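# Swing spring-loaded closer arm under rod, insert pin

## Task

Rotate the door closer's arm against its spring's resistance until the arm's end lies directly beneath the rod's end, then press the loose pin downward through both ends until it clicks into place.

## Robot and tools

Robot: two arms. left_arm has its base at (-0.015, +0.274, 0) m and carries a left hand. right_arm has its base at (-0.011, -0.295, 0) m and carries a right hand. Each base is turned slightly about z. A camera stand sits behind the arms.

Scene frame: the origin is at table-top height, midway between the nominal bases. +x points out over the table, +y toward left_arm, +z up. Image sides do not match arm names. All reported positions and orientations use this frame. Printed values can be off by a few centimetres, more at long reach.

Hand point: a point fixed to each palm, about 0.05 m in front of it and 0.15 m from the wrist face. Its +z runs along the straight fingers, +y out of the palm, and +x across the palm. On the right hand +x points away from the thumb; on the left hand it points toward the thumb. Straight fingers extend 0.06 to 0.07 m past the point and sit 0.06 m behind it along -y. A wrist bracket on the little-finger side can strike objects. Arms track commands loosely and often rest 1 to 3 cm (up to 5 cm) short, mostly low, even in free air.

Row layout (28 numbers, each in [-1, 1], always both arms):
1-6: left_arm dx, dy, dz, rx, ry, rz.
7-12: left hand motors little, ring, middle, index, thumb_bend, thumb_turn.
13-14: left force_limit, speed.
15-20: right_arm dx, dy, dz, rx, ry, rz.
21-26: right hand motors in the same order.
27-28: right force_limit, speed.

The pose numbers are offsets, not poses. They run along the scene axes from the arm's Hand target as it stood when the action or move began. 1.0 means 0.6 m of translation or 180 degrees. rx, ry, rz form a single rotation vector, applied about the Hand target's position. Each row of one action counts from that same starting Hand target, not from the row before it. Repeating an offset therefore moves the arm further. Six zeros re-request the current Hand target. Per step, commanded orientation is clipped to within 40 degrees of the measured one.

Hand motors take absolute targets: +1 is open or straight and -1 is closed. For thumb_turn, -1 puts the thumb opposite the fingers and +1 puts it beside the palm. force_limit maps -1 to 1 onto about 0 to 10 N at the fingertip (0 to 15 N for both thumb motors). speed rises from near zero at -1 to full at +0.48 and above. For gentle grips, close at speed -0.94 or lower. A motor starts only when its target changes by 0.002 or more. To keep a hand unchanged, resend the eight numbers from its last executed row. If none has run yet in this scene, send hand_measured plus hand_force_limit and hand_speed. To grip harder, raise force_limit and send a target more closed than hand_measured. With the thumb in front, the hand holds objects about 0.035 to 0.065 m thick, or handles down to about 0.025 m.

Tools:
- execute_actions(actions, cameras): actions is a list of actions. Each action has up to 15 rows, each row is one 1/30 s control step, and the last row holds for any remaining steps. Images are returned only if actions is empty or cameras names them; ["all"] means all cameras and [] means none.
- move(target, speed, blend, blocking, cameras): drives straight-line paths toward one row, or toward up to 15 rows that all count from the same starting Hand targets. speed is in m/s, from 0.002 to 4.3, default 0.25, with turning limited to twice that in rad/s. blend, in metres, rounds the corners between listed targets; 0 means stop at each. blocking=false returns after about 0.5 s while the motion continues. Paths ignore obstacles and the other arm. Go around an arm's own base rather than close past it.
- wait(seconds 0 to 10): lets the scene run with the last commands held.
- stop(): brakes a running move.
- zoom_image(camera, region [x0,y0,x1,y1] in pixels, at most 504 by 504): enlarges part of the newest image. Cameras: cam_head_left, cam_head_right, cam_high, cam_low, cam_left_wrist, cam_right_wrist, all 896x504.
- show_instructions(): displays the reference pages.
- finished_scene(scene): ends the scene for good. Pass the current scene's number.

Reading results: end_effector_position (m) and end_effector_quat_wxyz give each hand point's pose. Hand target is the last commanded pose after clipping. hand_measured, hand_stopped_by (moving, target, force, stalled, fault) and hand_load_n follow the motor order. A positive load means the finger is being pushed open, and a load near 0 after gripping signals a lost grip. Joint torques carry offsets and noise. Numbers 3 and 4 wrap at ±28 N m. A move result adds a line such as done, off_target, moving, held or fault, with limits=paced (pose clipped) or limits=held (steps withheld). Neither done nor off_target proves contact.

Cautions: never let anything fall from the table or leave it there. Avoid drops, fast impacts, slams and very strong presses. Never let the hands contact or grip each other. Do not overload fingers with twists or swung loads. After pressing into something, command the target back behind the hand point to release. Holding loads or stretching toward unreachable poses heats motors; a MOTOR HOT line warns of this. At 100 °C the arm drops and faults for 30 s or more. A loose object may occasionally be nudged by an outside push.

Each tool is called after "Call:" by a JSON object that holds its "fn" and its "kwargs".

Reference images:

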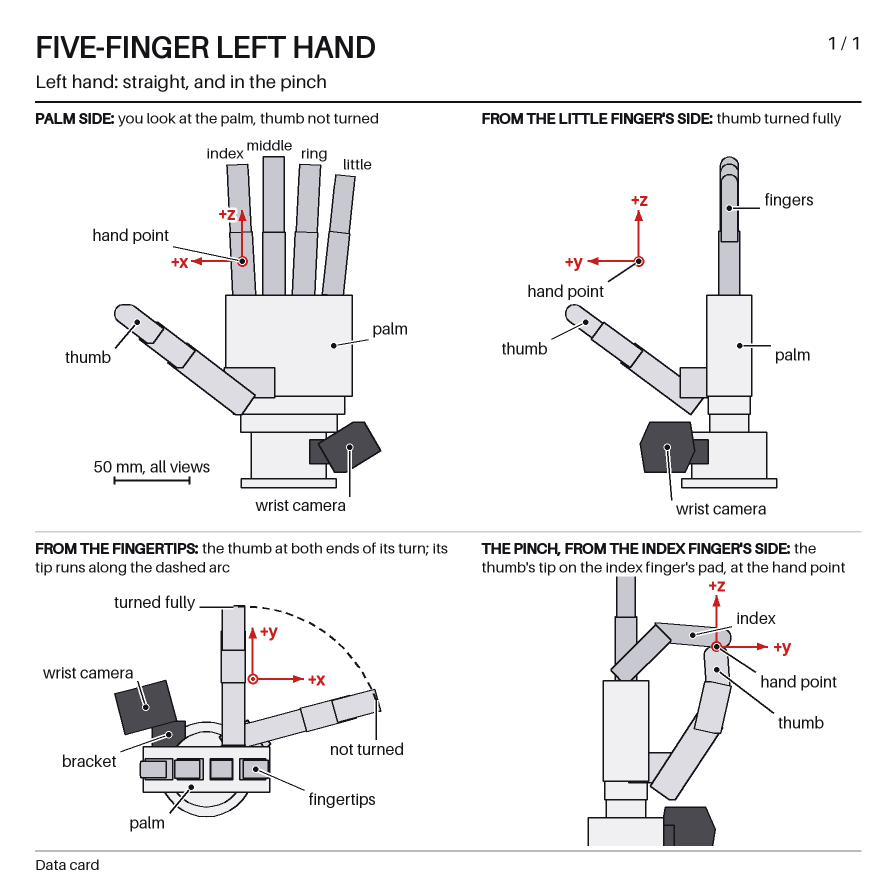

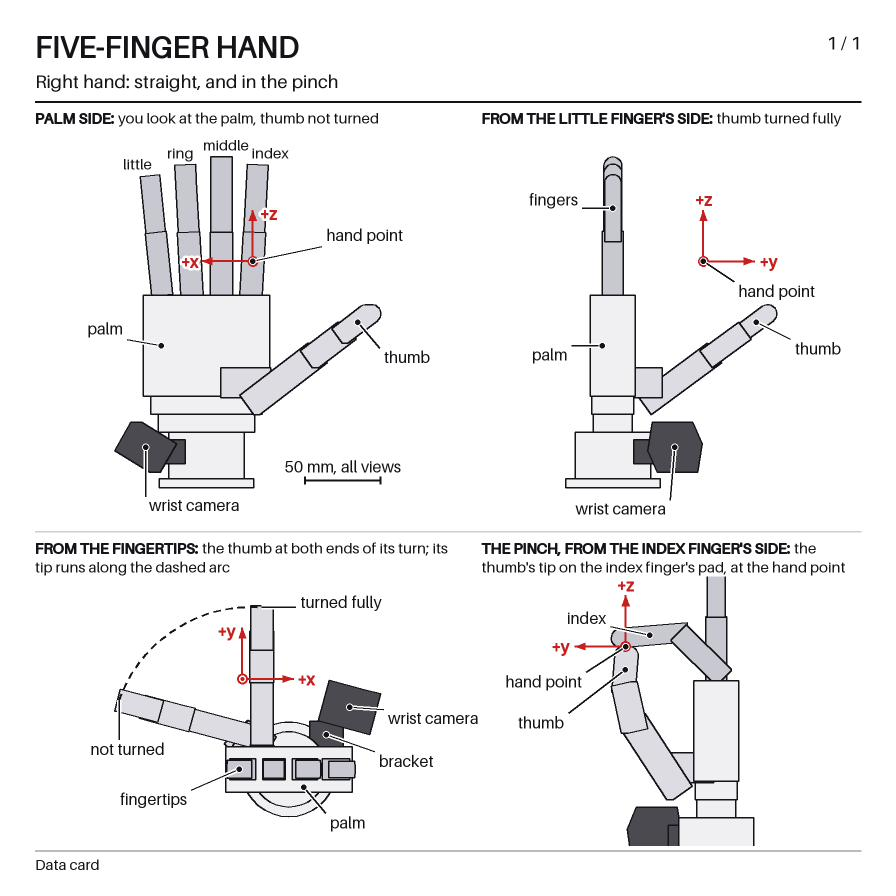

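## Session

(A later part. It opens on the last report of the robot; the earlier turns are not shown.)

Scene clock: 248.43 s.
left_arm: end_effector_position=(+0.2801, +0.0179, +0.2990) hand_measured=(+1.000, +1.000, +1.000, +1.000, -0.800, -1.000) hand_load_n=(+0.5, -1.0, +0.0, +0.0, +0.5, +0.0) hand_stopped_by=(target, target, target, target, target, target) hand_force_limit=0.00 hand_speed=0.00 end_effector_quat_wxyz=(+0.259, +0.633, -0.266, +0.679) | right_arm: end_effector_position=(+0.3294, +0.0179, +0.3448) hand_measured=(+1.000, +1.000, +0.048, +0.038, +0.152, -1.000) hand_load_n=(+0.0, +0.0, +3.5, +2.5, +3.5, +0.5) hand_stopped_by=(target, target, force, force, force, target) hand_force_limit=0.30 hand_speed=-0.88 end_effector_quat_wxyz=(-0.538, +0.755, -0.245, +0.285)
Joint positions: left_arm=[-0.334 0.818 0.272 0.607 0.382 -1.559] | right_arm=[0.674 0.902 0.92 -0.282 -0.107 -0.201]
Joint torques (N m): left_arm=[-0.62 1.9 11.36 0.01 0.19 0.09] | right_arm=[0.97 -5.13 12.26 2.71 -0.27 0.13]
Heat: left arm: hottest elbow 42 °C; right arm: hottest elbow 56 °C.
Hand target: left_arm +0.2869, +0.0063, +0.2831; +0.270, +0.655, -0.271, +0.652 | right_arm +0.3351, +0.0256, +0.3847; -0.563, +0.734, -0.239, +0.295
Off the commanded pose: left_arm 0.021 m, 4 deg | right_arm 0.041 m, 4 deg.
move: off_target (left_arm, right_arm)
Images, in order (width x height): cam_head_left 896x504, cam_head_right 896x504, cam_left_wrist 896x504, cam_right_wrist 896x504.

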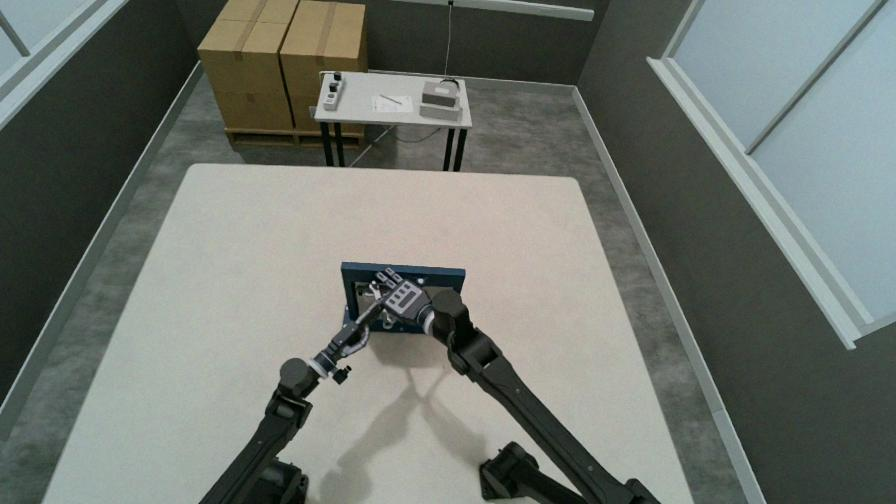

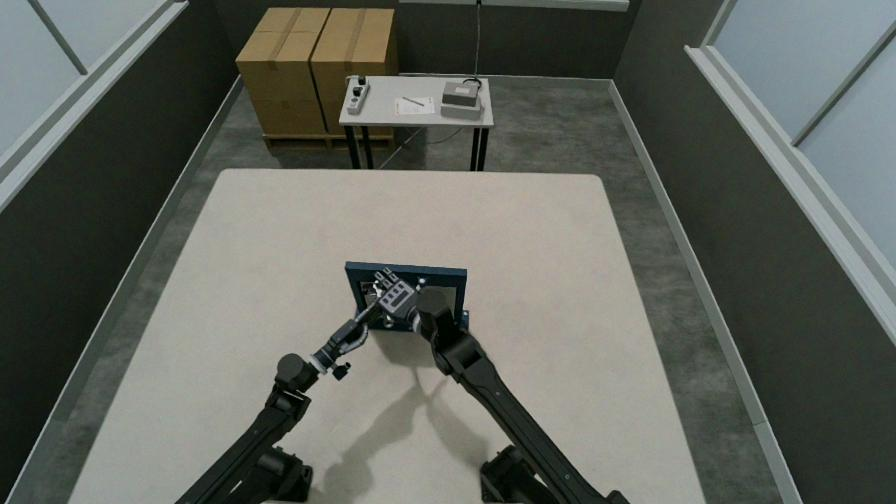

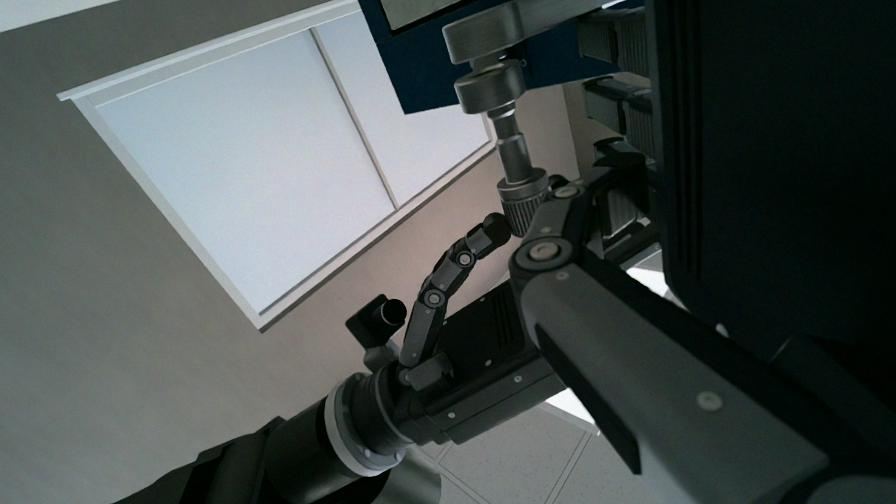

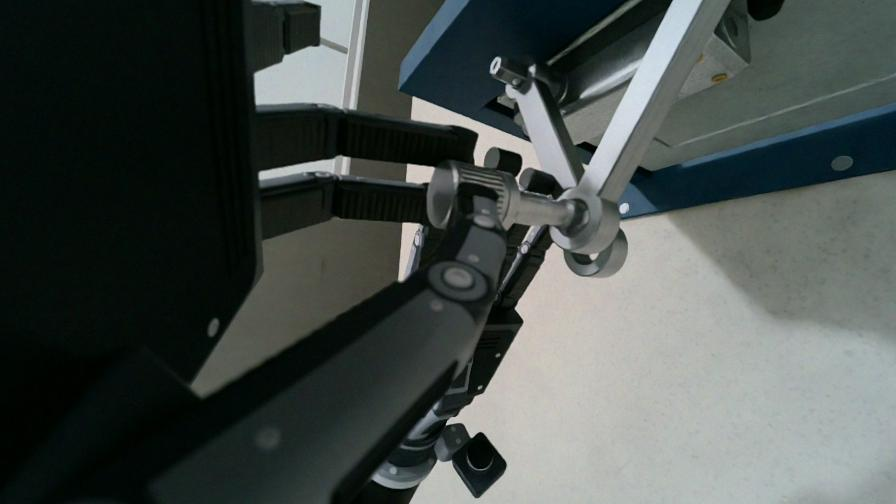

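Call:
{"fn": "move", "kwargs": {"target": [-0.012,0.035,0.0,0,0,0,1,1,1,1,-0.8,-1,0,0,0,0,0,0,0,0,1,1,-0.12,-0.12,-0.12,-1,0.3,-0.88], "speed": 0.05, "cameras": ["cam_left_wrist","cam_head_left","cam_right_wrist","cam_head_right"]}}

Call:
{"fn": "zoom_image", "kwargs": {"camera": "cam_head_left", "region": [350, 280, 410, 335]}}

Call:
{"fn": "zoom_image", "kwargs": {"camera": "cam_left_wrist", "region": [400, 0, 680, 200]}}

Scene clock: 254.13 s.
left_arm: end_effector_position=(+0.2791, +0.0296, +0.3016) hand_measured=(+1.000, +1.000, +1.000, +1.000, -0.800, -1.000) hand_load_n=(+0.0, -1.0, +0.0, +0.0, +0.0, +0.0) hand_stopped_by=(target, target, target, target, target, target) hand_force_limit=0.00 hand_speed=0.00 end_effector_quat_wxyz=(+0.261, +0.632, -0.271, +0.677) | right_arm: end_effector_position=(+0.3294, +0.0179, +0.3448) hand_measured=(+1.000, +1.000, +0.048, +0.038, +0.152, -1.000) hand_load_n=(+0.0, +0.0, +3.5, +2.5, +3.5, +0.0) hand_stopped_by=(target, target, force, force, force, target) hand_force_limit=0.30 hand_speed=-0.88 end_effector_quat_wxyz=(-0.538, +0.755, -0.245, +0.285)
Joint positions: left_arm=[-0.275 0.79 0.273 0.576 0.454 -1.559] | right_arm=[0.674 0.902 0.92 -0.282 -0.107 -0.201]
Joint torques (N m): left_arm=[-0.5 -0.15 9.02 -0.24 0.38 0.01] | right_arm=[0.91 -5.19 12.23 2.69 -0.28 0.12]
Heat: left arm: hottest elbow 41 °C; right arm: hottest elbow 55 °C.
Hand target: left_arm +0.2797, +0.0273, +0.2830; +0.270, +0.655, -0.271, +0.652 | right_arm +0.3351, +0.0256, +0.3847; -0.563, +0.734, -0.239, +0.295
Off the commanded pose: left_arm 0.019 m, 4 deg | right_arm 0.041 m, 4 deg.
move: off_target (left_arm, right_arm)
Images, in order (width x height): cam_head_left 896x504, cam_head_right 896x504, cam_left_wrist 896x504, cam_right_wrist 896x504.

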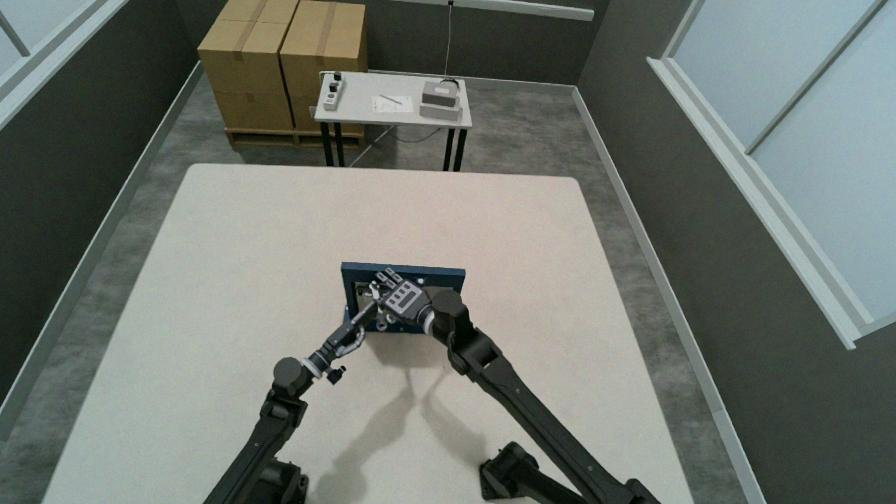

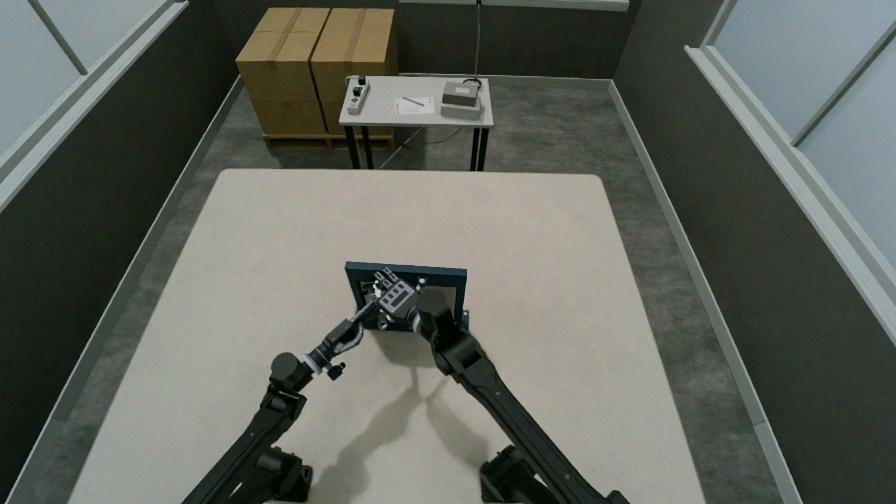

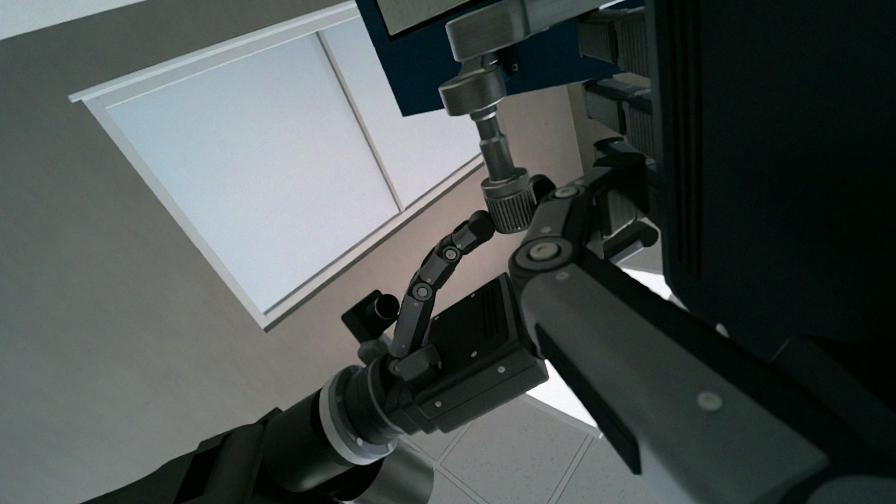

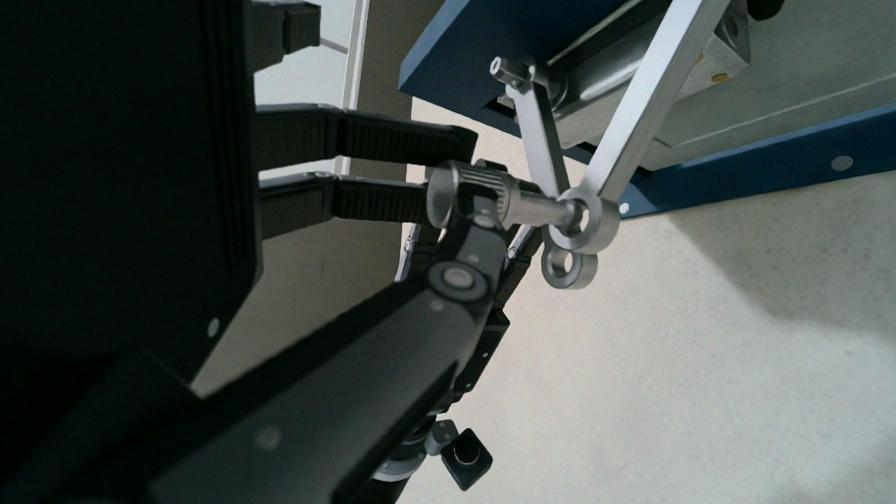

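Scaled by 8.400.

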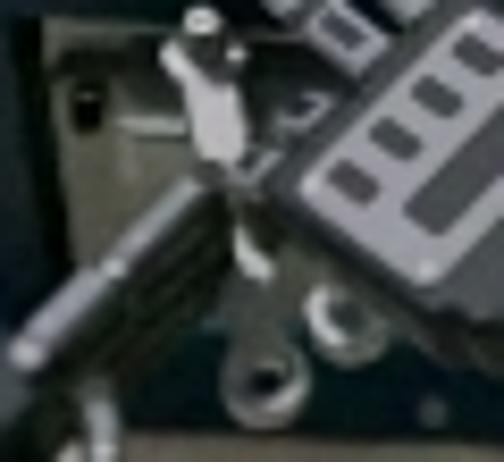

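Scaled by 1.800.

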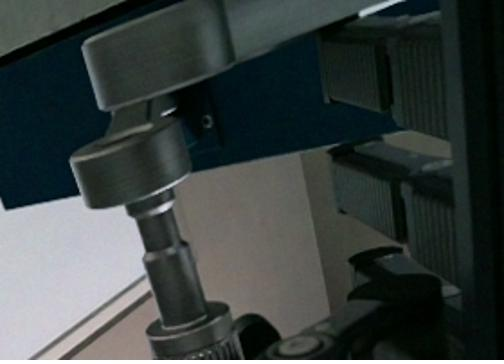

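Call:
{"fn": "move", "kwargs": {"target": [[0.0,0.035,0.0,0,0,0,1,1,1,1,-0.8,-1,0,0,0,0,0,0,0,0,1,1,-0.12,-0.12,-0.12,-1,0.3,-0.88],[0.008,0.06,0.0,0,0,0,1,1,1,1,-0.8,-1,0,0,0,0,0,0,0,0,1,1,-0.12,-0.12,-0.12,-1,0.3,-0.88],[0.008,0.06,0.0,0,0,0,1,1,-1,-1,-0.8,-1,-0.5,-0.2,0,0,0,0,0,0,1,1,-0.12,-0.12,-0.12,-1,0.3,-0.88]], "speed": 0.07, "cameras": ["cam_left_wrist","cam_head_left","cam_right_wrist","cam_head_right"]}}

Call:
{"fn": "zoom_image", "kwargs": {"camera": "cam_head_left", "region": [330, 270, 410, 335]}}

Call:
{"fn": "zoom_image", "kwargs": {"camera": "cam_left_wrist", "region": [400, 0, 680, 200]}}

Scene clock: 261.20 s.
left_arm: end_effector_position=(+0.2850, +0.0651, +0.3010) hand_measured=(+1.000, +1.000, +0.126, +0.054, -0.800, -1.000) hand_load_n=(+0.5, -0.5, +4.5, +3.5, +2.5, +2.5) hand_stopped_by=(target, target, force, force, target, target) hand_force_limit=-0.50 hand_speed=-0.20 end_effector_quat_wxyz=(+0.258, +0.635, -0.275, +0.674) | right_arm: end_effector_position=(+0.3294, +0.0179, +0.3448) hand_measured=(+1.000, +1.000, +0.048, +0.038, +0.152, -1.000) hand_load_n=(+0.0, +0.0, +3.0, +2.5, +3.5, +0.5) hand_stopped_by=(target, target, force, force, force, target) hand_force_limit=0.30 hand_speed=-0.88 end_effector_quat_wxyz=(-0.538, +0.755, -0.245, +0.285)
Joint positions: left_arm=[-0.1 0.769 0.273 0.548 0.629 -1.559] | right_arm=[0.674 0.902 0.92 -0.282 -0.107 -0.201]
Joint torques (N m): left_arm=[-0.26 -0.79 8.44 0.08 0.33 0.02] | right_arm=[0.97 -5.42 12.25 2.7 -0.27 0.13]
Heat: left arm: hottest elbow 40 °C; right arm: hottest elbow 55 °C.
Hand target: left_arm +0.2845, +0.0633, +0.2830; +0.270, +0.655, -0.271, +0.652 | right_arm +0.3351, +0.0256, +0.3847; -0.563, +0.734, -0.239, +0.295
Off the commanded pose: left_arm 0.018 m, 4 deg | right_arm 0.041 m, 4 deg.
move: off_target (left_arm, right_arm); target 3's new numbers were sent with left_arm's hand 0.018 m and 4 deg from that target
Images, in order (width x height): cam_head_left 896x504, cam_head_right 896x504, cam_left_wrist 896x504, cam_right_wrist 896x504.

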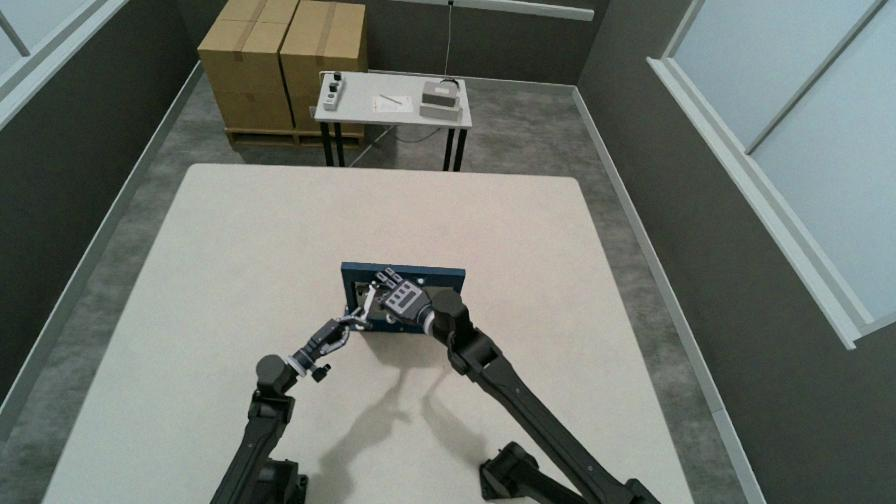

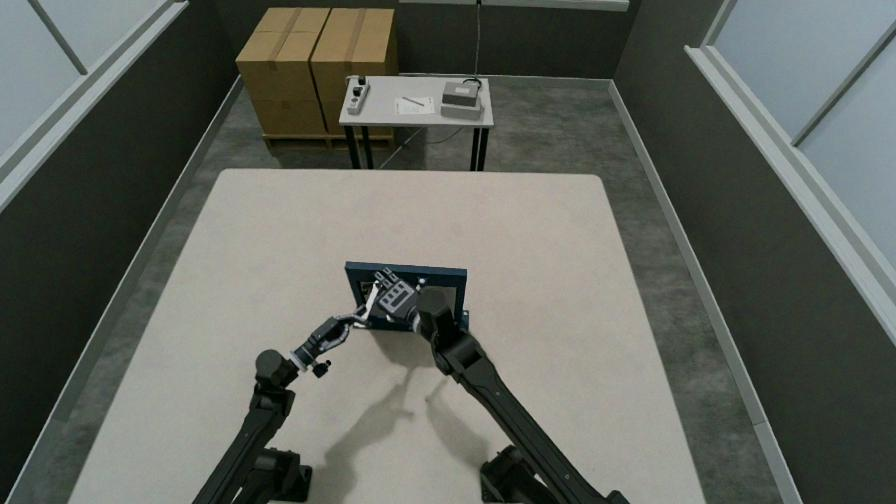

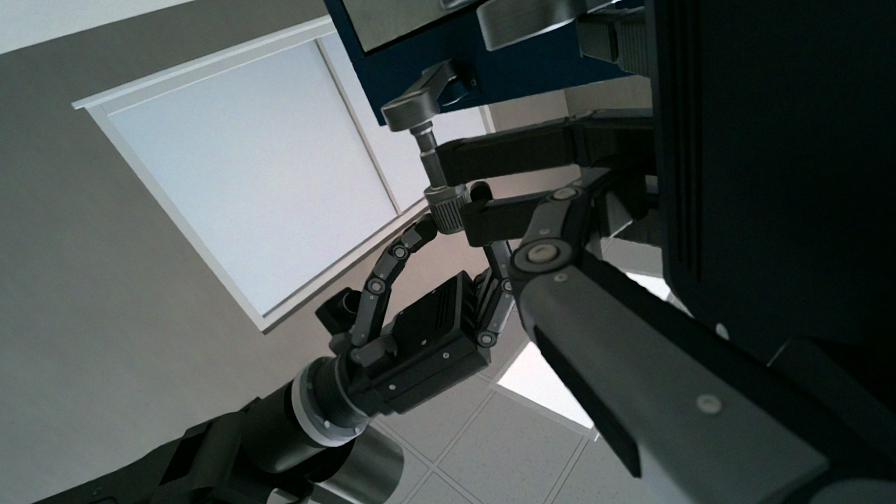

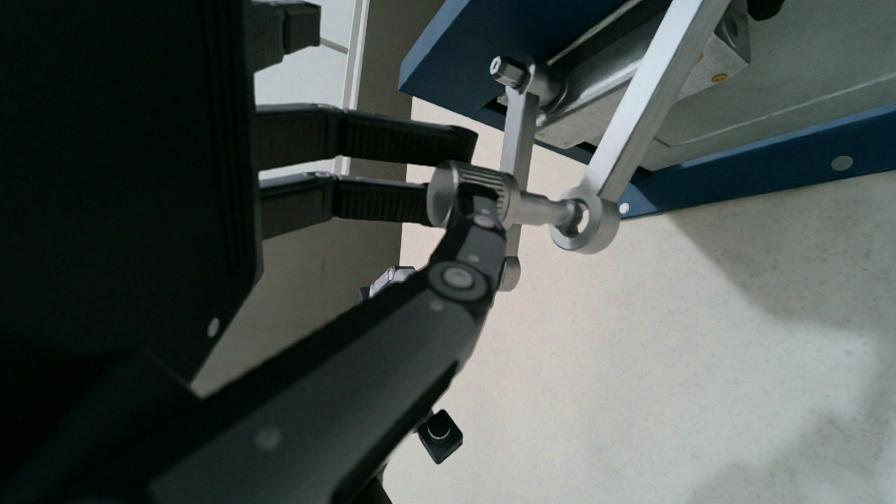

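Scaled by 6.300.

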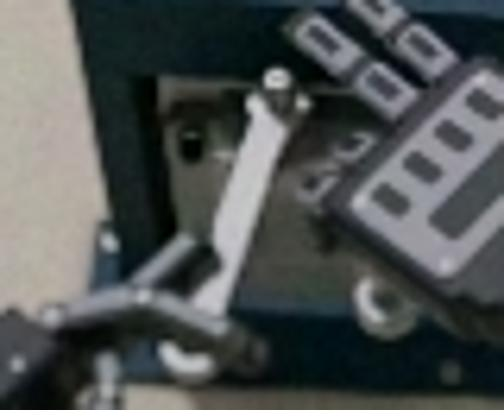

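Scaled by 1.800.

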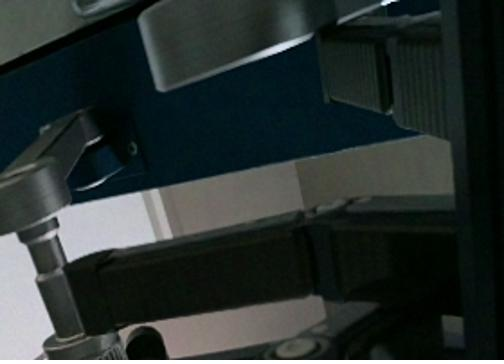

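Call:
{"fn": "move", "kwargs": {"target": [[0.0,0.0,0.0,0,0,0,1,1,0.5,0.5,0.7,-1,-0.5,0.2,0,0,0,0,0,0,1,1,-0.12,-0.12,-0.12,-1,0.3,-0.88],[0.0,0.0,0.0,0,0,0,1,1,-1,-1,0.7,-1,-0.5,0.0,0,0,0,0,0,0,1,1,-0.12,-0.12,-0.12,-1,0.3,-0.88]], "speed": 0.07, "cameras": ["cam_left_wrist","cam_head_left"]}}

Call:
{"fn": "zoom_image", "kwargs": {"camera": "cam_head_left", "region": [330, 270, 410, 335]}}

Call:
{"fn": "zoom_image", "kwargs": {"camera": "cam_left_wrist", "region": [400, 0, 680, 200]}}

Scene clock: 264.30 s.
left_arm: end_effector_position=(+0.2851, +0.0653, +0.3010) hand_measured=(+1.000, +1.000, -1.000, -1.000, +0.700, -1.000) hand_load_n=(+0.0, -0.5, +0.0, +0.0, +0.0, -0.5) hand_stopped_by=(target, target, target, target, target, target) hand_force_limit=-0.50 hand_speed=0.00 end_effector_quat_wxyz=(+0.258, +0.635, -0.275, +0.674) | right_arm: end_effector_position=(+0.3294, +0.0179, +0.3448) hand_measured=(+1.000, +1.000, +0.048, +0.038, +0.152, -1.000) hand_load_n=(+0.0, +0.0, +3.0, +2.5, +3.5, +0.0) hand_stopped_by=(target, target, force, force, force, target) hand_force_limit=0.30 hand_speed=-0.88 end_effector_quat_wxyz=(-0.538, +0.755, -0.245, +0.285)
Joint positions: left_arm=[-0.1 0.769 0.273 0.548 0.629 -1.559] | right_arm=[0.674 0.902 0.92 -0.282 -0.107 -0.201]
Joint torques (N m): left_arm=[-0.67 0.26 8.39 0.18 0.32 0.04] | right_arm=[1.03 -4.95 12.27 2.73 -0.28 0.13]
Heat: left arm: hottest elbow 40 °C; right arm: hottest elbow 55 °C.
Hand target: left_arm +0.2845, +0.0633, +0.2830; +0.270, +0.655, -0.271, +0.652 | right_arm +0.3351, +0.0256, +0.3847; -0.563, +0.734, -0.239, +0.295
Off the commanded pose: left_arm 0.018 m, 4 deg | right_arm 0.041 m, 4 deg.
move: off_target (left_arm, right_arm); target 2's new numbers were sent with left_arm's hand 0.018 m and 4 deg from that target
Images, in order (width x height): cam_head_left 896x504, cam_left_wrist 896x504.

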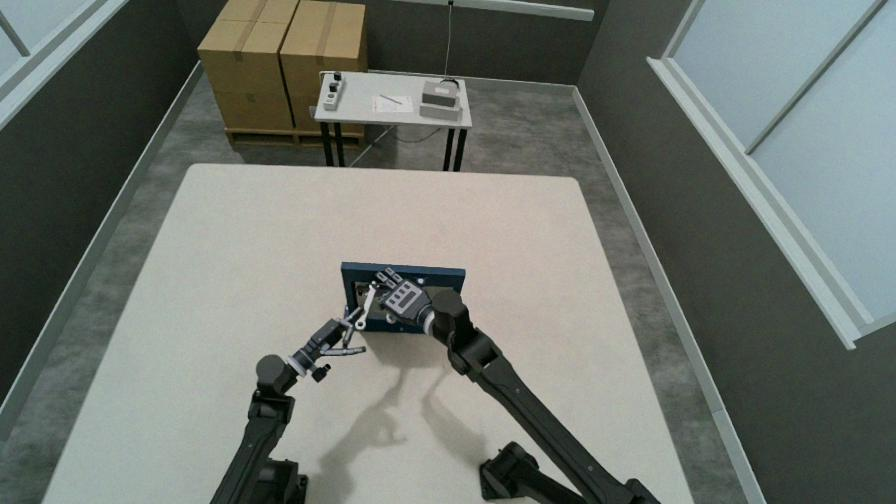

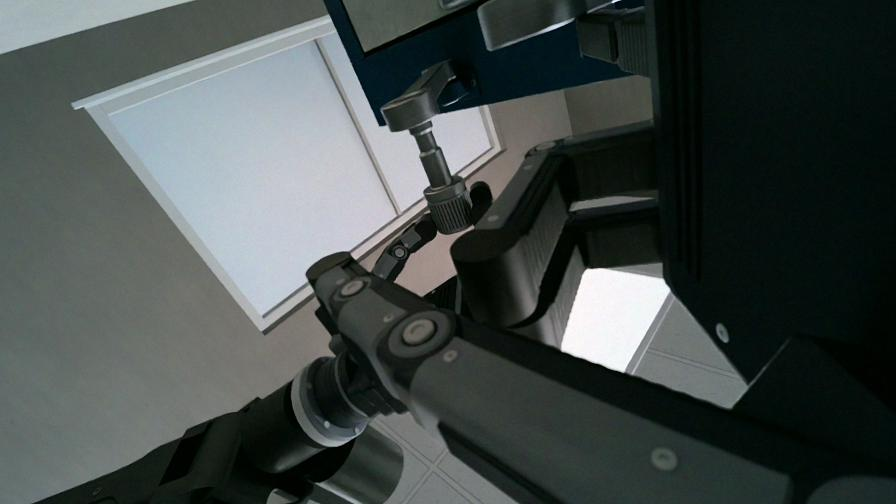

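Scaled by 6.300.

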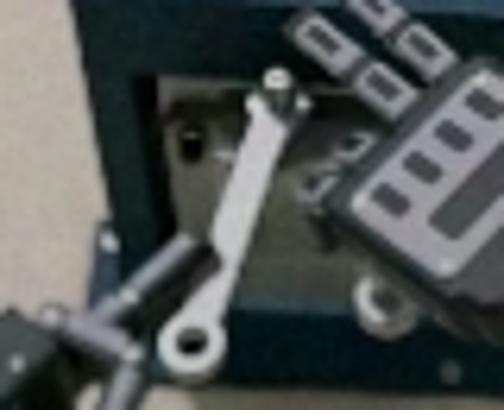

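Scaled by 1.800.

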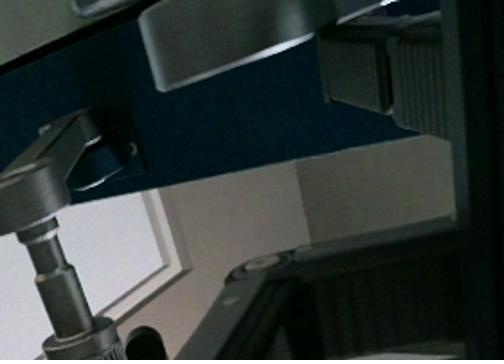

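Call:
{"fn": "move", "kwargs": {"target": [[-0.008,-0.03,0.0,0,0,0,1,1,-1,-1,0.7,-1,-0.5,0.0,0,0,0,0,0,0,1,1,-0.12,-0.12,-0.12,-1,0.3,-0.88],[0.004,-0.1,0.0,0,0,0,1,1,-1,-1,0.7,-1,-0.5,0.0,0,0,0,0,0,0,1,1,-0.12,-0.12,-0.12,-1,0.3,-0.88]], "speed": 0.06, "blend": 0.01, "cameras": ["cam_left_wrist","cam_head_left","cam_right_wrist","cam_head_right"]}}

Call:
{"fn": "zoom_image", "kwargs": {"camera": "cam_head_left", "region": [350, 280, 410, 335]}}

Call:
{"fn": "zoom_image", "kwargs": {"camera": "cam_right_wrist", "region": [420, 120, 640, 320]}}

Call:
{"fn": "zoom_image", "kwargs": {"camera": "cam_left_wrist", "region": [400, 0, 680, 200]}}

Scene clock: 267.43 s.
left_arm: end_effector_position=(+0.2910, +0.0231, +0.3004) hand_measured=(+1.000, +1.000, -1.000, -1.000, +0.700, -1.000) hand_load_n=(+1.0, +0.0, +0.0, +0.0, +0.0, -0.5) hand_stopped_by=(target, target, target, target, target, target) hand_force_limit=-0.50 hand_speed=0.00 end_effector_quat_wxyz=(+0.244, +0.640, -0.252, +0.684) | right_arm: end_effector_position=(+0.3294, +0.0179, +0.3448) hand_measured=(+1.000, +1.000, +0.048, +0.038, +0.152, -1.000) hand_load_n=(+0.0, +0.0, +3.0, +2.5, +3.0, +0.5) hand_stopped_by=(target, target, force, force, force, target) hand_force_limit=0.30 hand_speed=-0.88 end_effector_quat_wxyz=(-0.538, +0.755, -0.245, +0.285)
Joint positions: left_arm=[-0.326 0.827 0.28 0.605 0.347 -1.559] | right_arm=[0.674 0.902 0.92 -0.282 -0.107 -0.201]
Joint torques (N m): left_arm=[-3.55 1.38 10.26 0.23 1.25 0.07] | right_arm=[0.97 -4.89 12.36 2.7 -0.27 0.14]
Heat: left arm: hottest elbow 39 °C; right arm: hottest elbow 55 °C.
Hand target: left_arm +0.2869, +0.0033, +0.2830; +0.270, +0.655, -0.271, +0.652 | right_arm +0.3351, +0.0256, +0.3847; -0.563, +0.734, -0.239, +0.295
Off the commanded pose: left_arm 0.027 m, 5 deg | right_arm 0.041 m, 4 deg.
move: off_target (left_arm, right_arm); blend cut to 0.0094 m at target 1
Images, in order (width x height): cam_head_left 896x504, cam_head_right 896x504, cam_left_wrist 896x504, cam_right_wrist 896x504.

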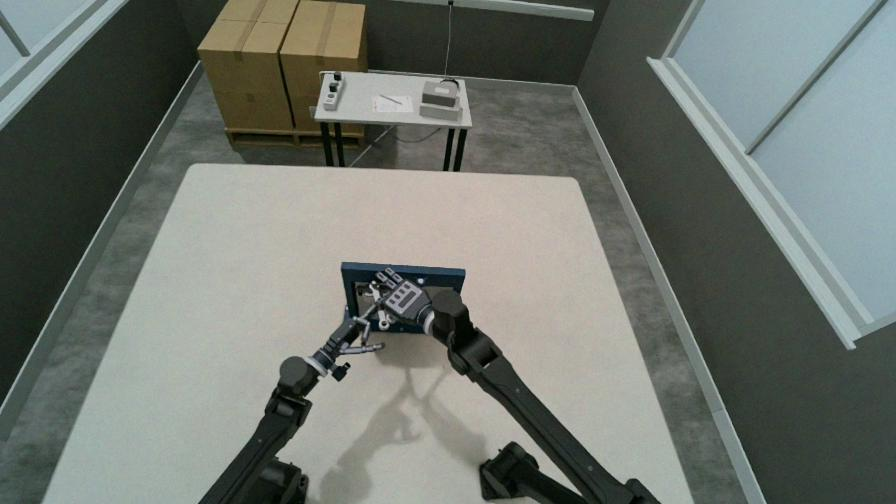

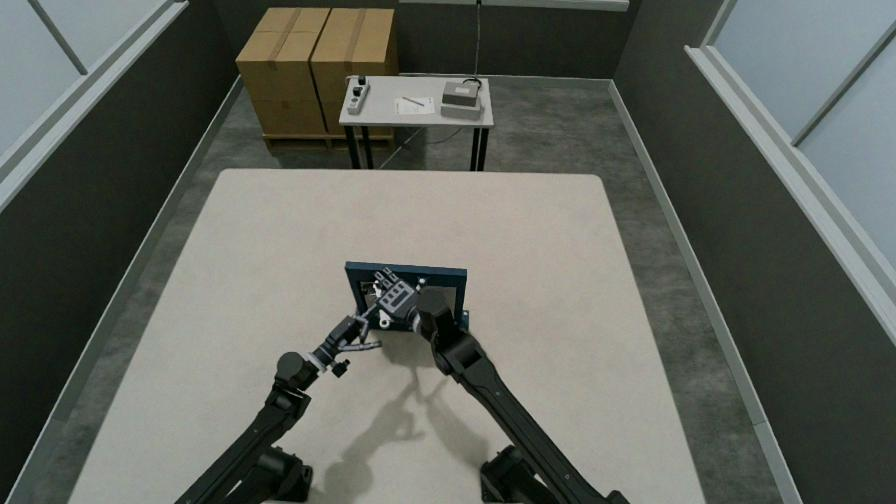

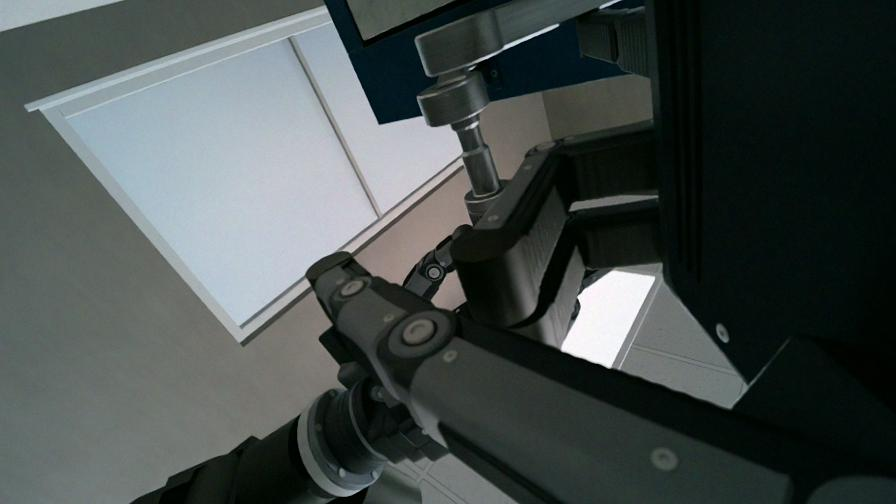

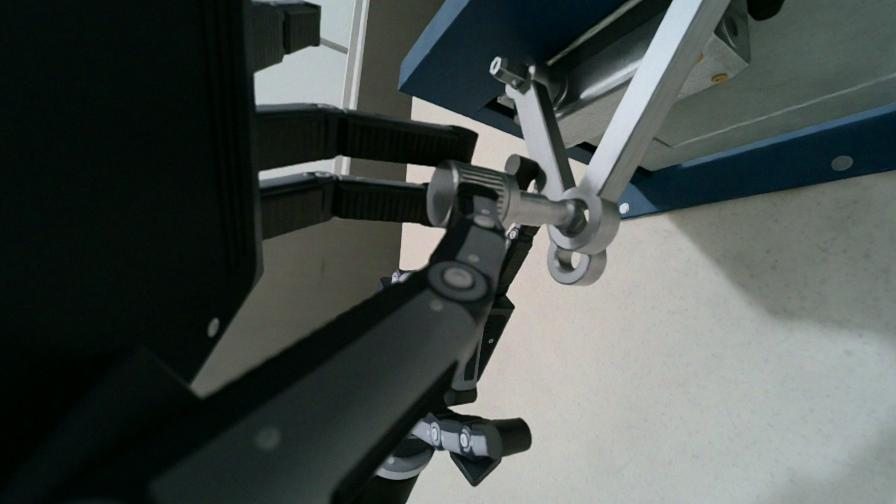

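Scaled by 8.400.

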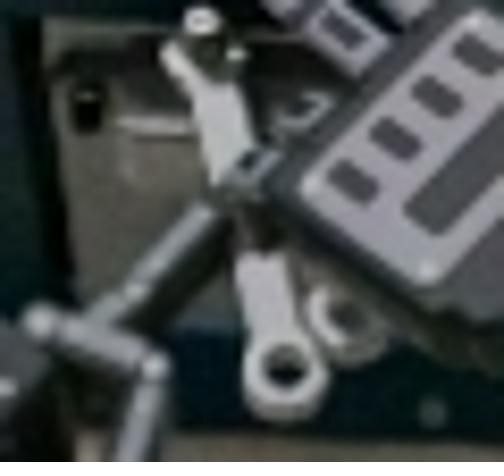

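Scaled by 2.291.

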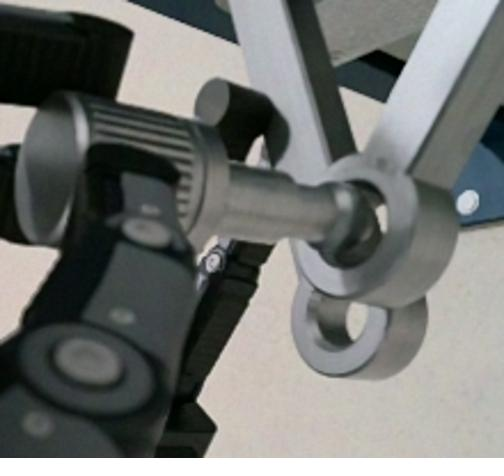

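Scaled by 1.800.

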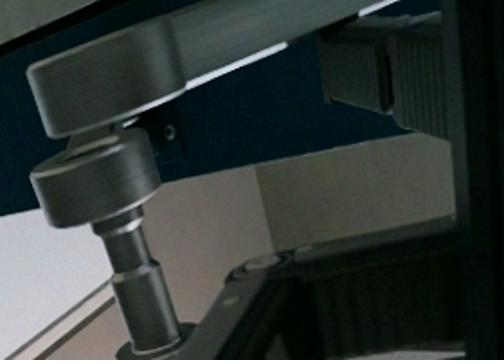

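Call:
{"fn": "move", "kwargs": {"target": [0.005,-0.028,0.0,0,0,0,1,1,-1,-1,0.7,-1,-0.5,0.0,0,0,0,0,0,0,1,1,-0.12,-0.12,-0.12,-1,0.3,-0.88], "speed": 0.04, "cameras": ["cam_left_wrist","cam_head_left","cam_right_wrist","cam_head_right"]}}

Call:
{"fn": "zoom_image", "kwargs": {"camera": "cam_head_left", "region": [350, 280, 410, 335]}}

Call:
{"fn": "zoom_image", "kwargs": {"camera": "cam_right_wrist", "region": [420, 120, 640, 320]}}

Call:
{"fn": "zoom_image", "kwargs": {"camera": "cam_left_wrist", "region": [400, 0, 680, 200]}}

Scene clock: 269.47 s.
left_arm: end_effector_position=(+0.2940, +0.0088, +0.3007) hand_measured=(+1.000, +1.000, -1.000, -1.000, +0.700, -1.000) hand_load_n=(+0.5, +0.0, +0.0, +0.0, +0.0, -0.5) hand_stopped_by=(target, target, target, target, target, target) hand_force_limit=-0.50 hand_speed=0.00 end_effector_quat_wxyz=(+0.244, +0.640, -0.249, +0.685) | right_arm: end_effector_position=(+0.3294, +0.0179, +0.3448) hand_measured=(+1.000, +1.000, +0.048, +0.038, +0.152, -1.000) hand_load_n=(+0.0, +0.0, +3.0, +2.0, +3.5, +0.5) hand_stopped_by=(target, target, force, force, force, target) hand_force_limit=0.30 hand_speed=-0.88 end_effector_quat_wxyz=(-0.538, +0.755, -0.245, +0.285)
Joint positions: left_arm=[-0.384 0.867 0.294 0.633 0.285 -1.559] | right_arm=[0.674 0.902 0.92 -0.282 -0.107 -0.201]
Joint torques (N m): left_arm=[-3.49 1.61 10.7 -0.01 1.27 0.02] | right_arm=[0.91 -5.3 12.26 2.78 -0.26 0.14]
Heat: left arm: hottest elbow 39 °C; right arm: hottest elbow 55 °C.
Hand target: left_arm +0.2899, -0.0135, +0.2830; +0.270, +0.655, -0.271, +0.652 | right_arm +0.3351, +0.0256, +0.3847; -0.563, +0.734, -0.239, +0.295
Off the commanded pose: left_arm 0.029 m, 6 deg | right_arm 0.041 m, 4 deg.
move: off_target (left_arm, right_arm)
Images, in order (width x height): cam_head_left 896x504, cam_head_right 896x504, cam_left_wrist 896x504, cam_right_wrist 896x504.

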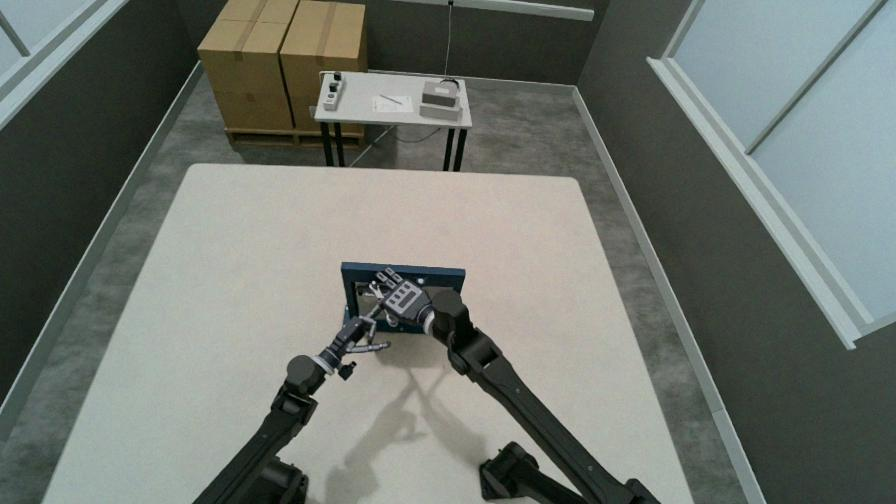

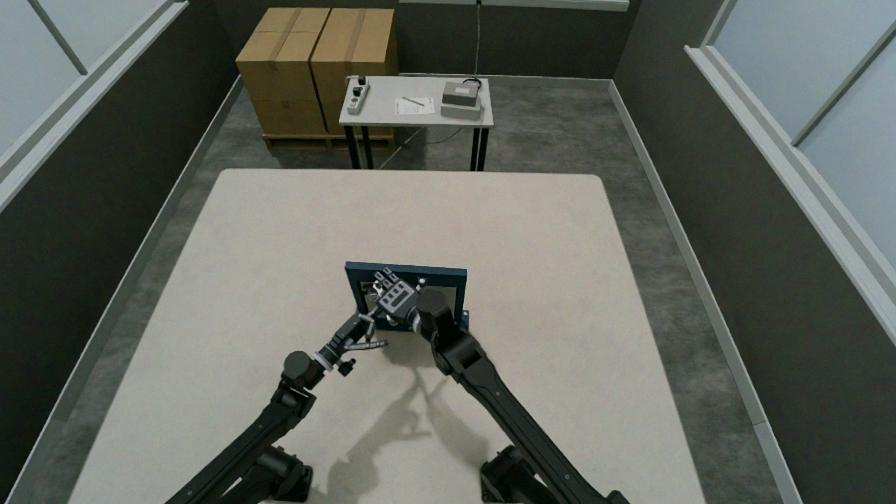

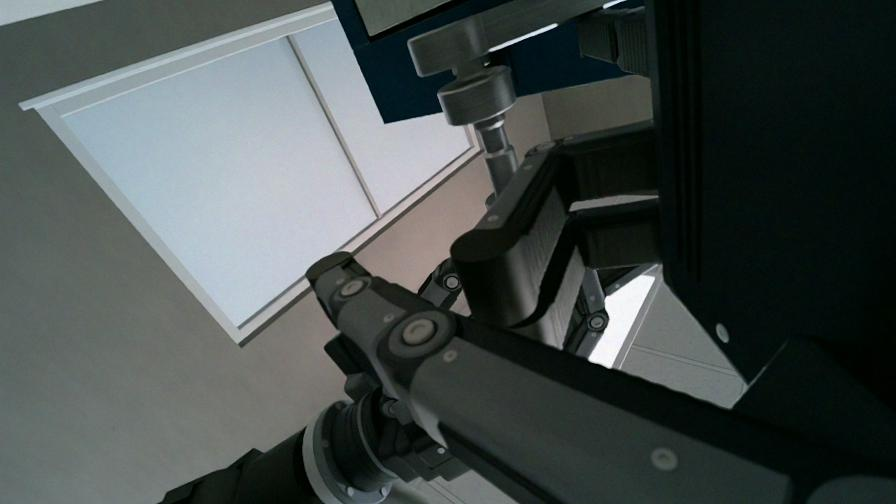

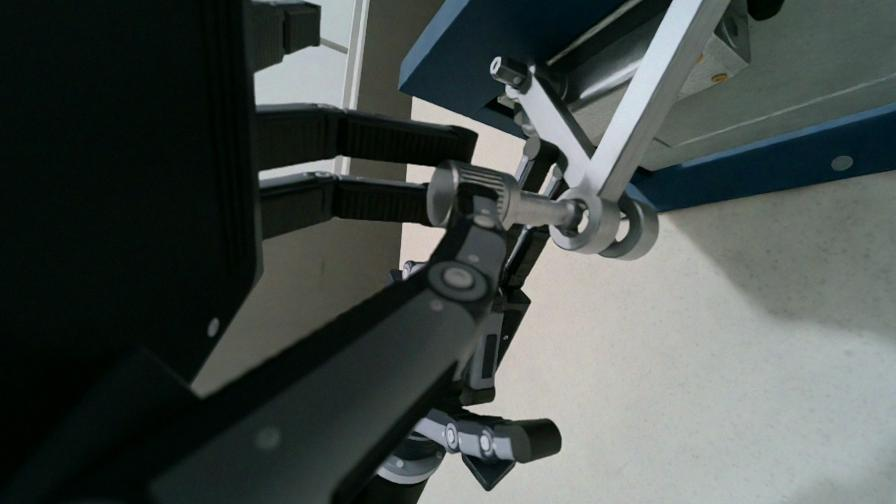

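Scaled by 8.400.

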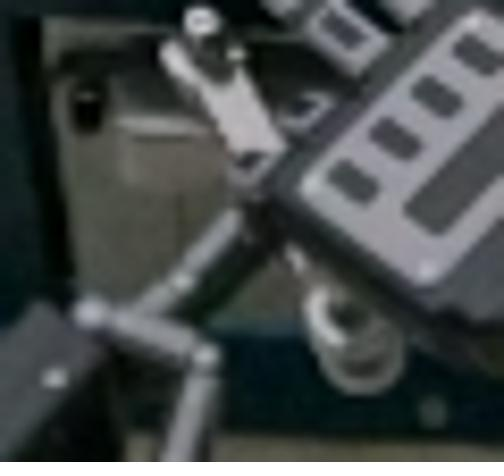

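Scaled by 2.291.

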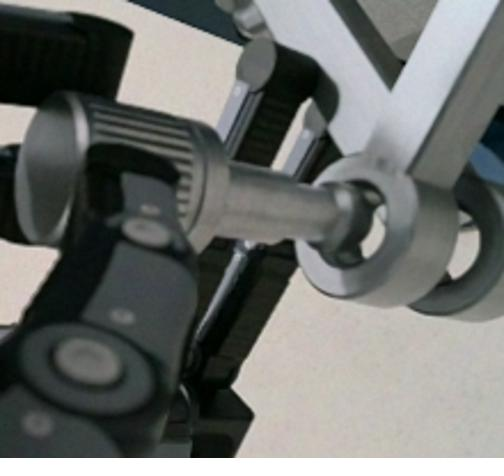

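Scaled by 1.800.

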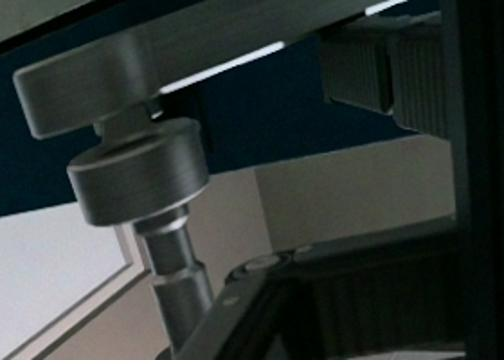

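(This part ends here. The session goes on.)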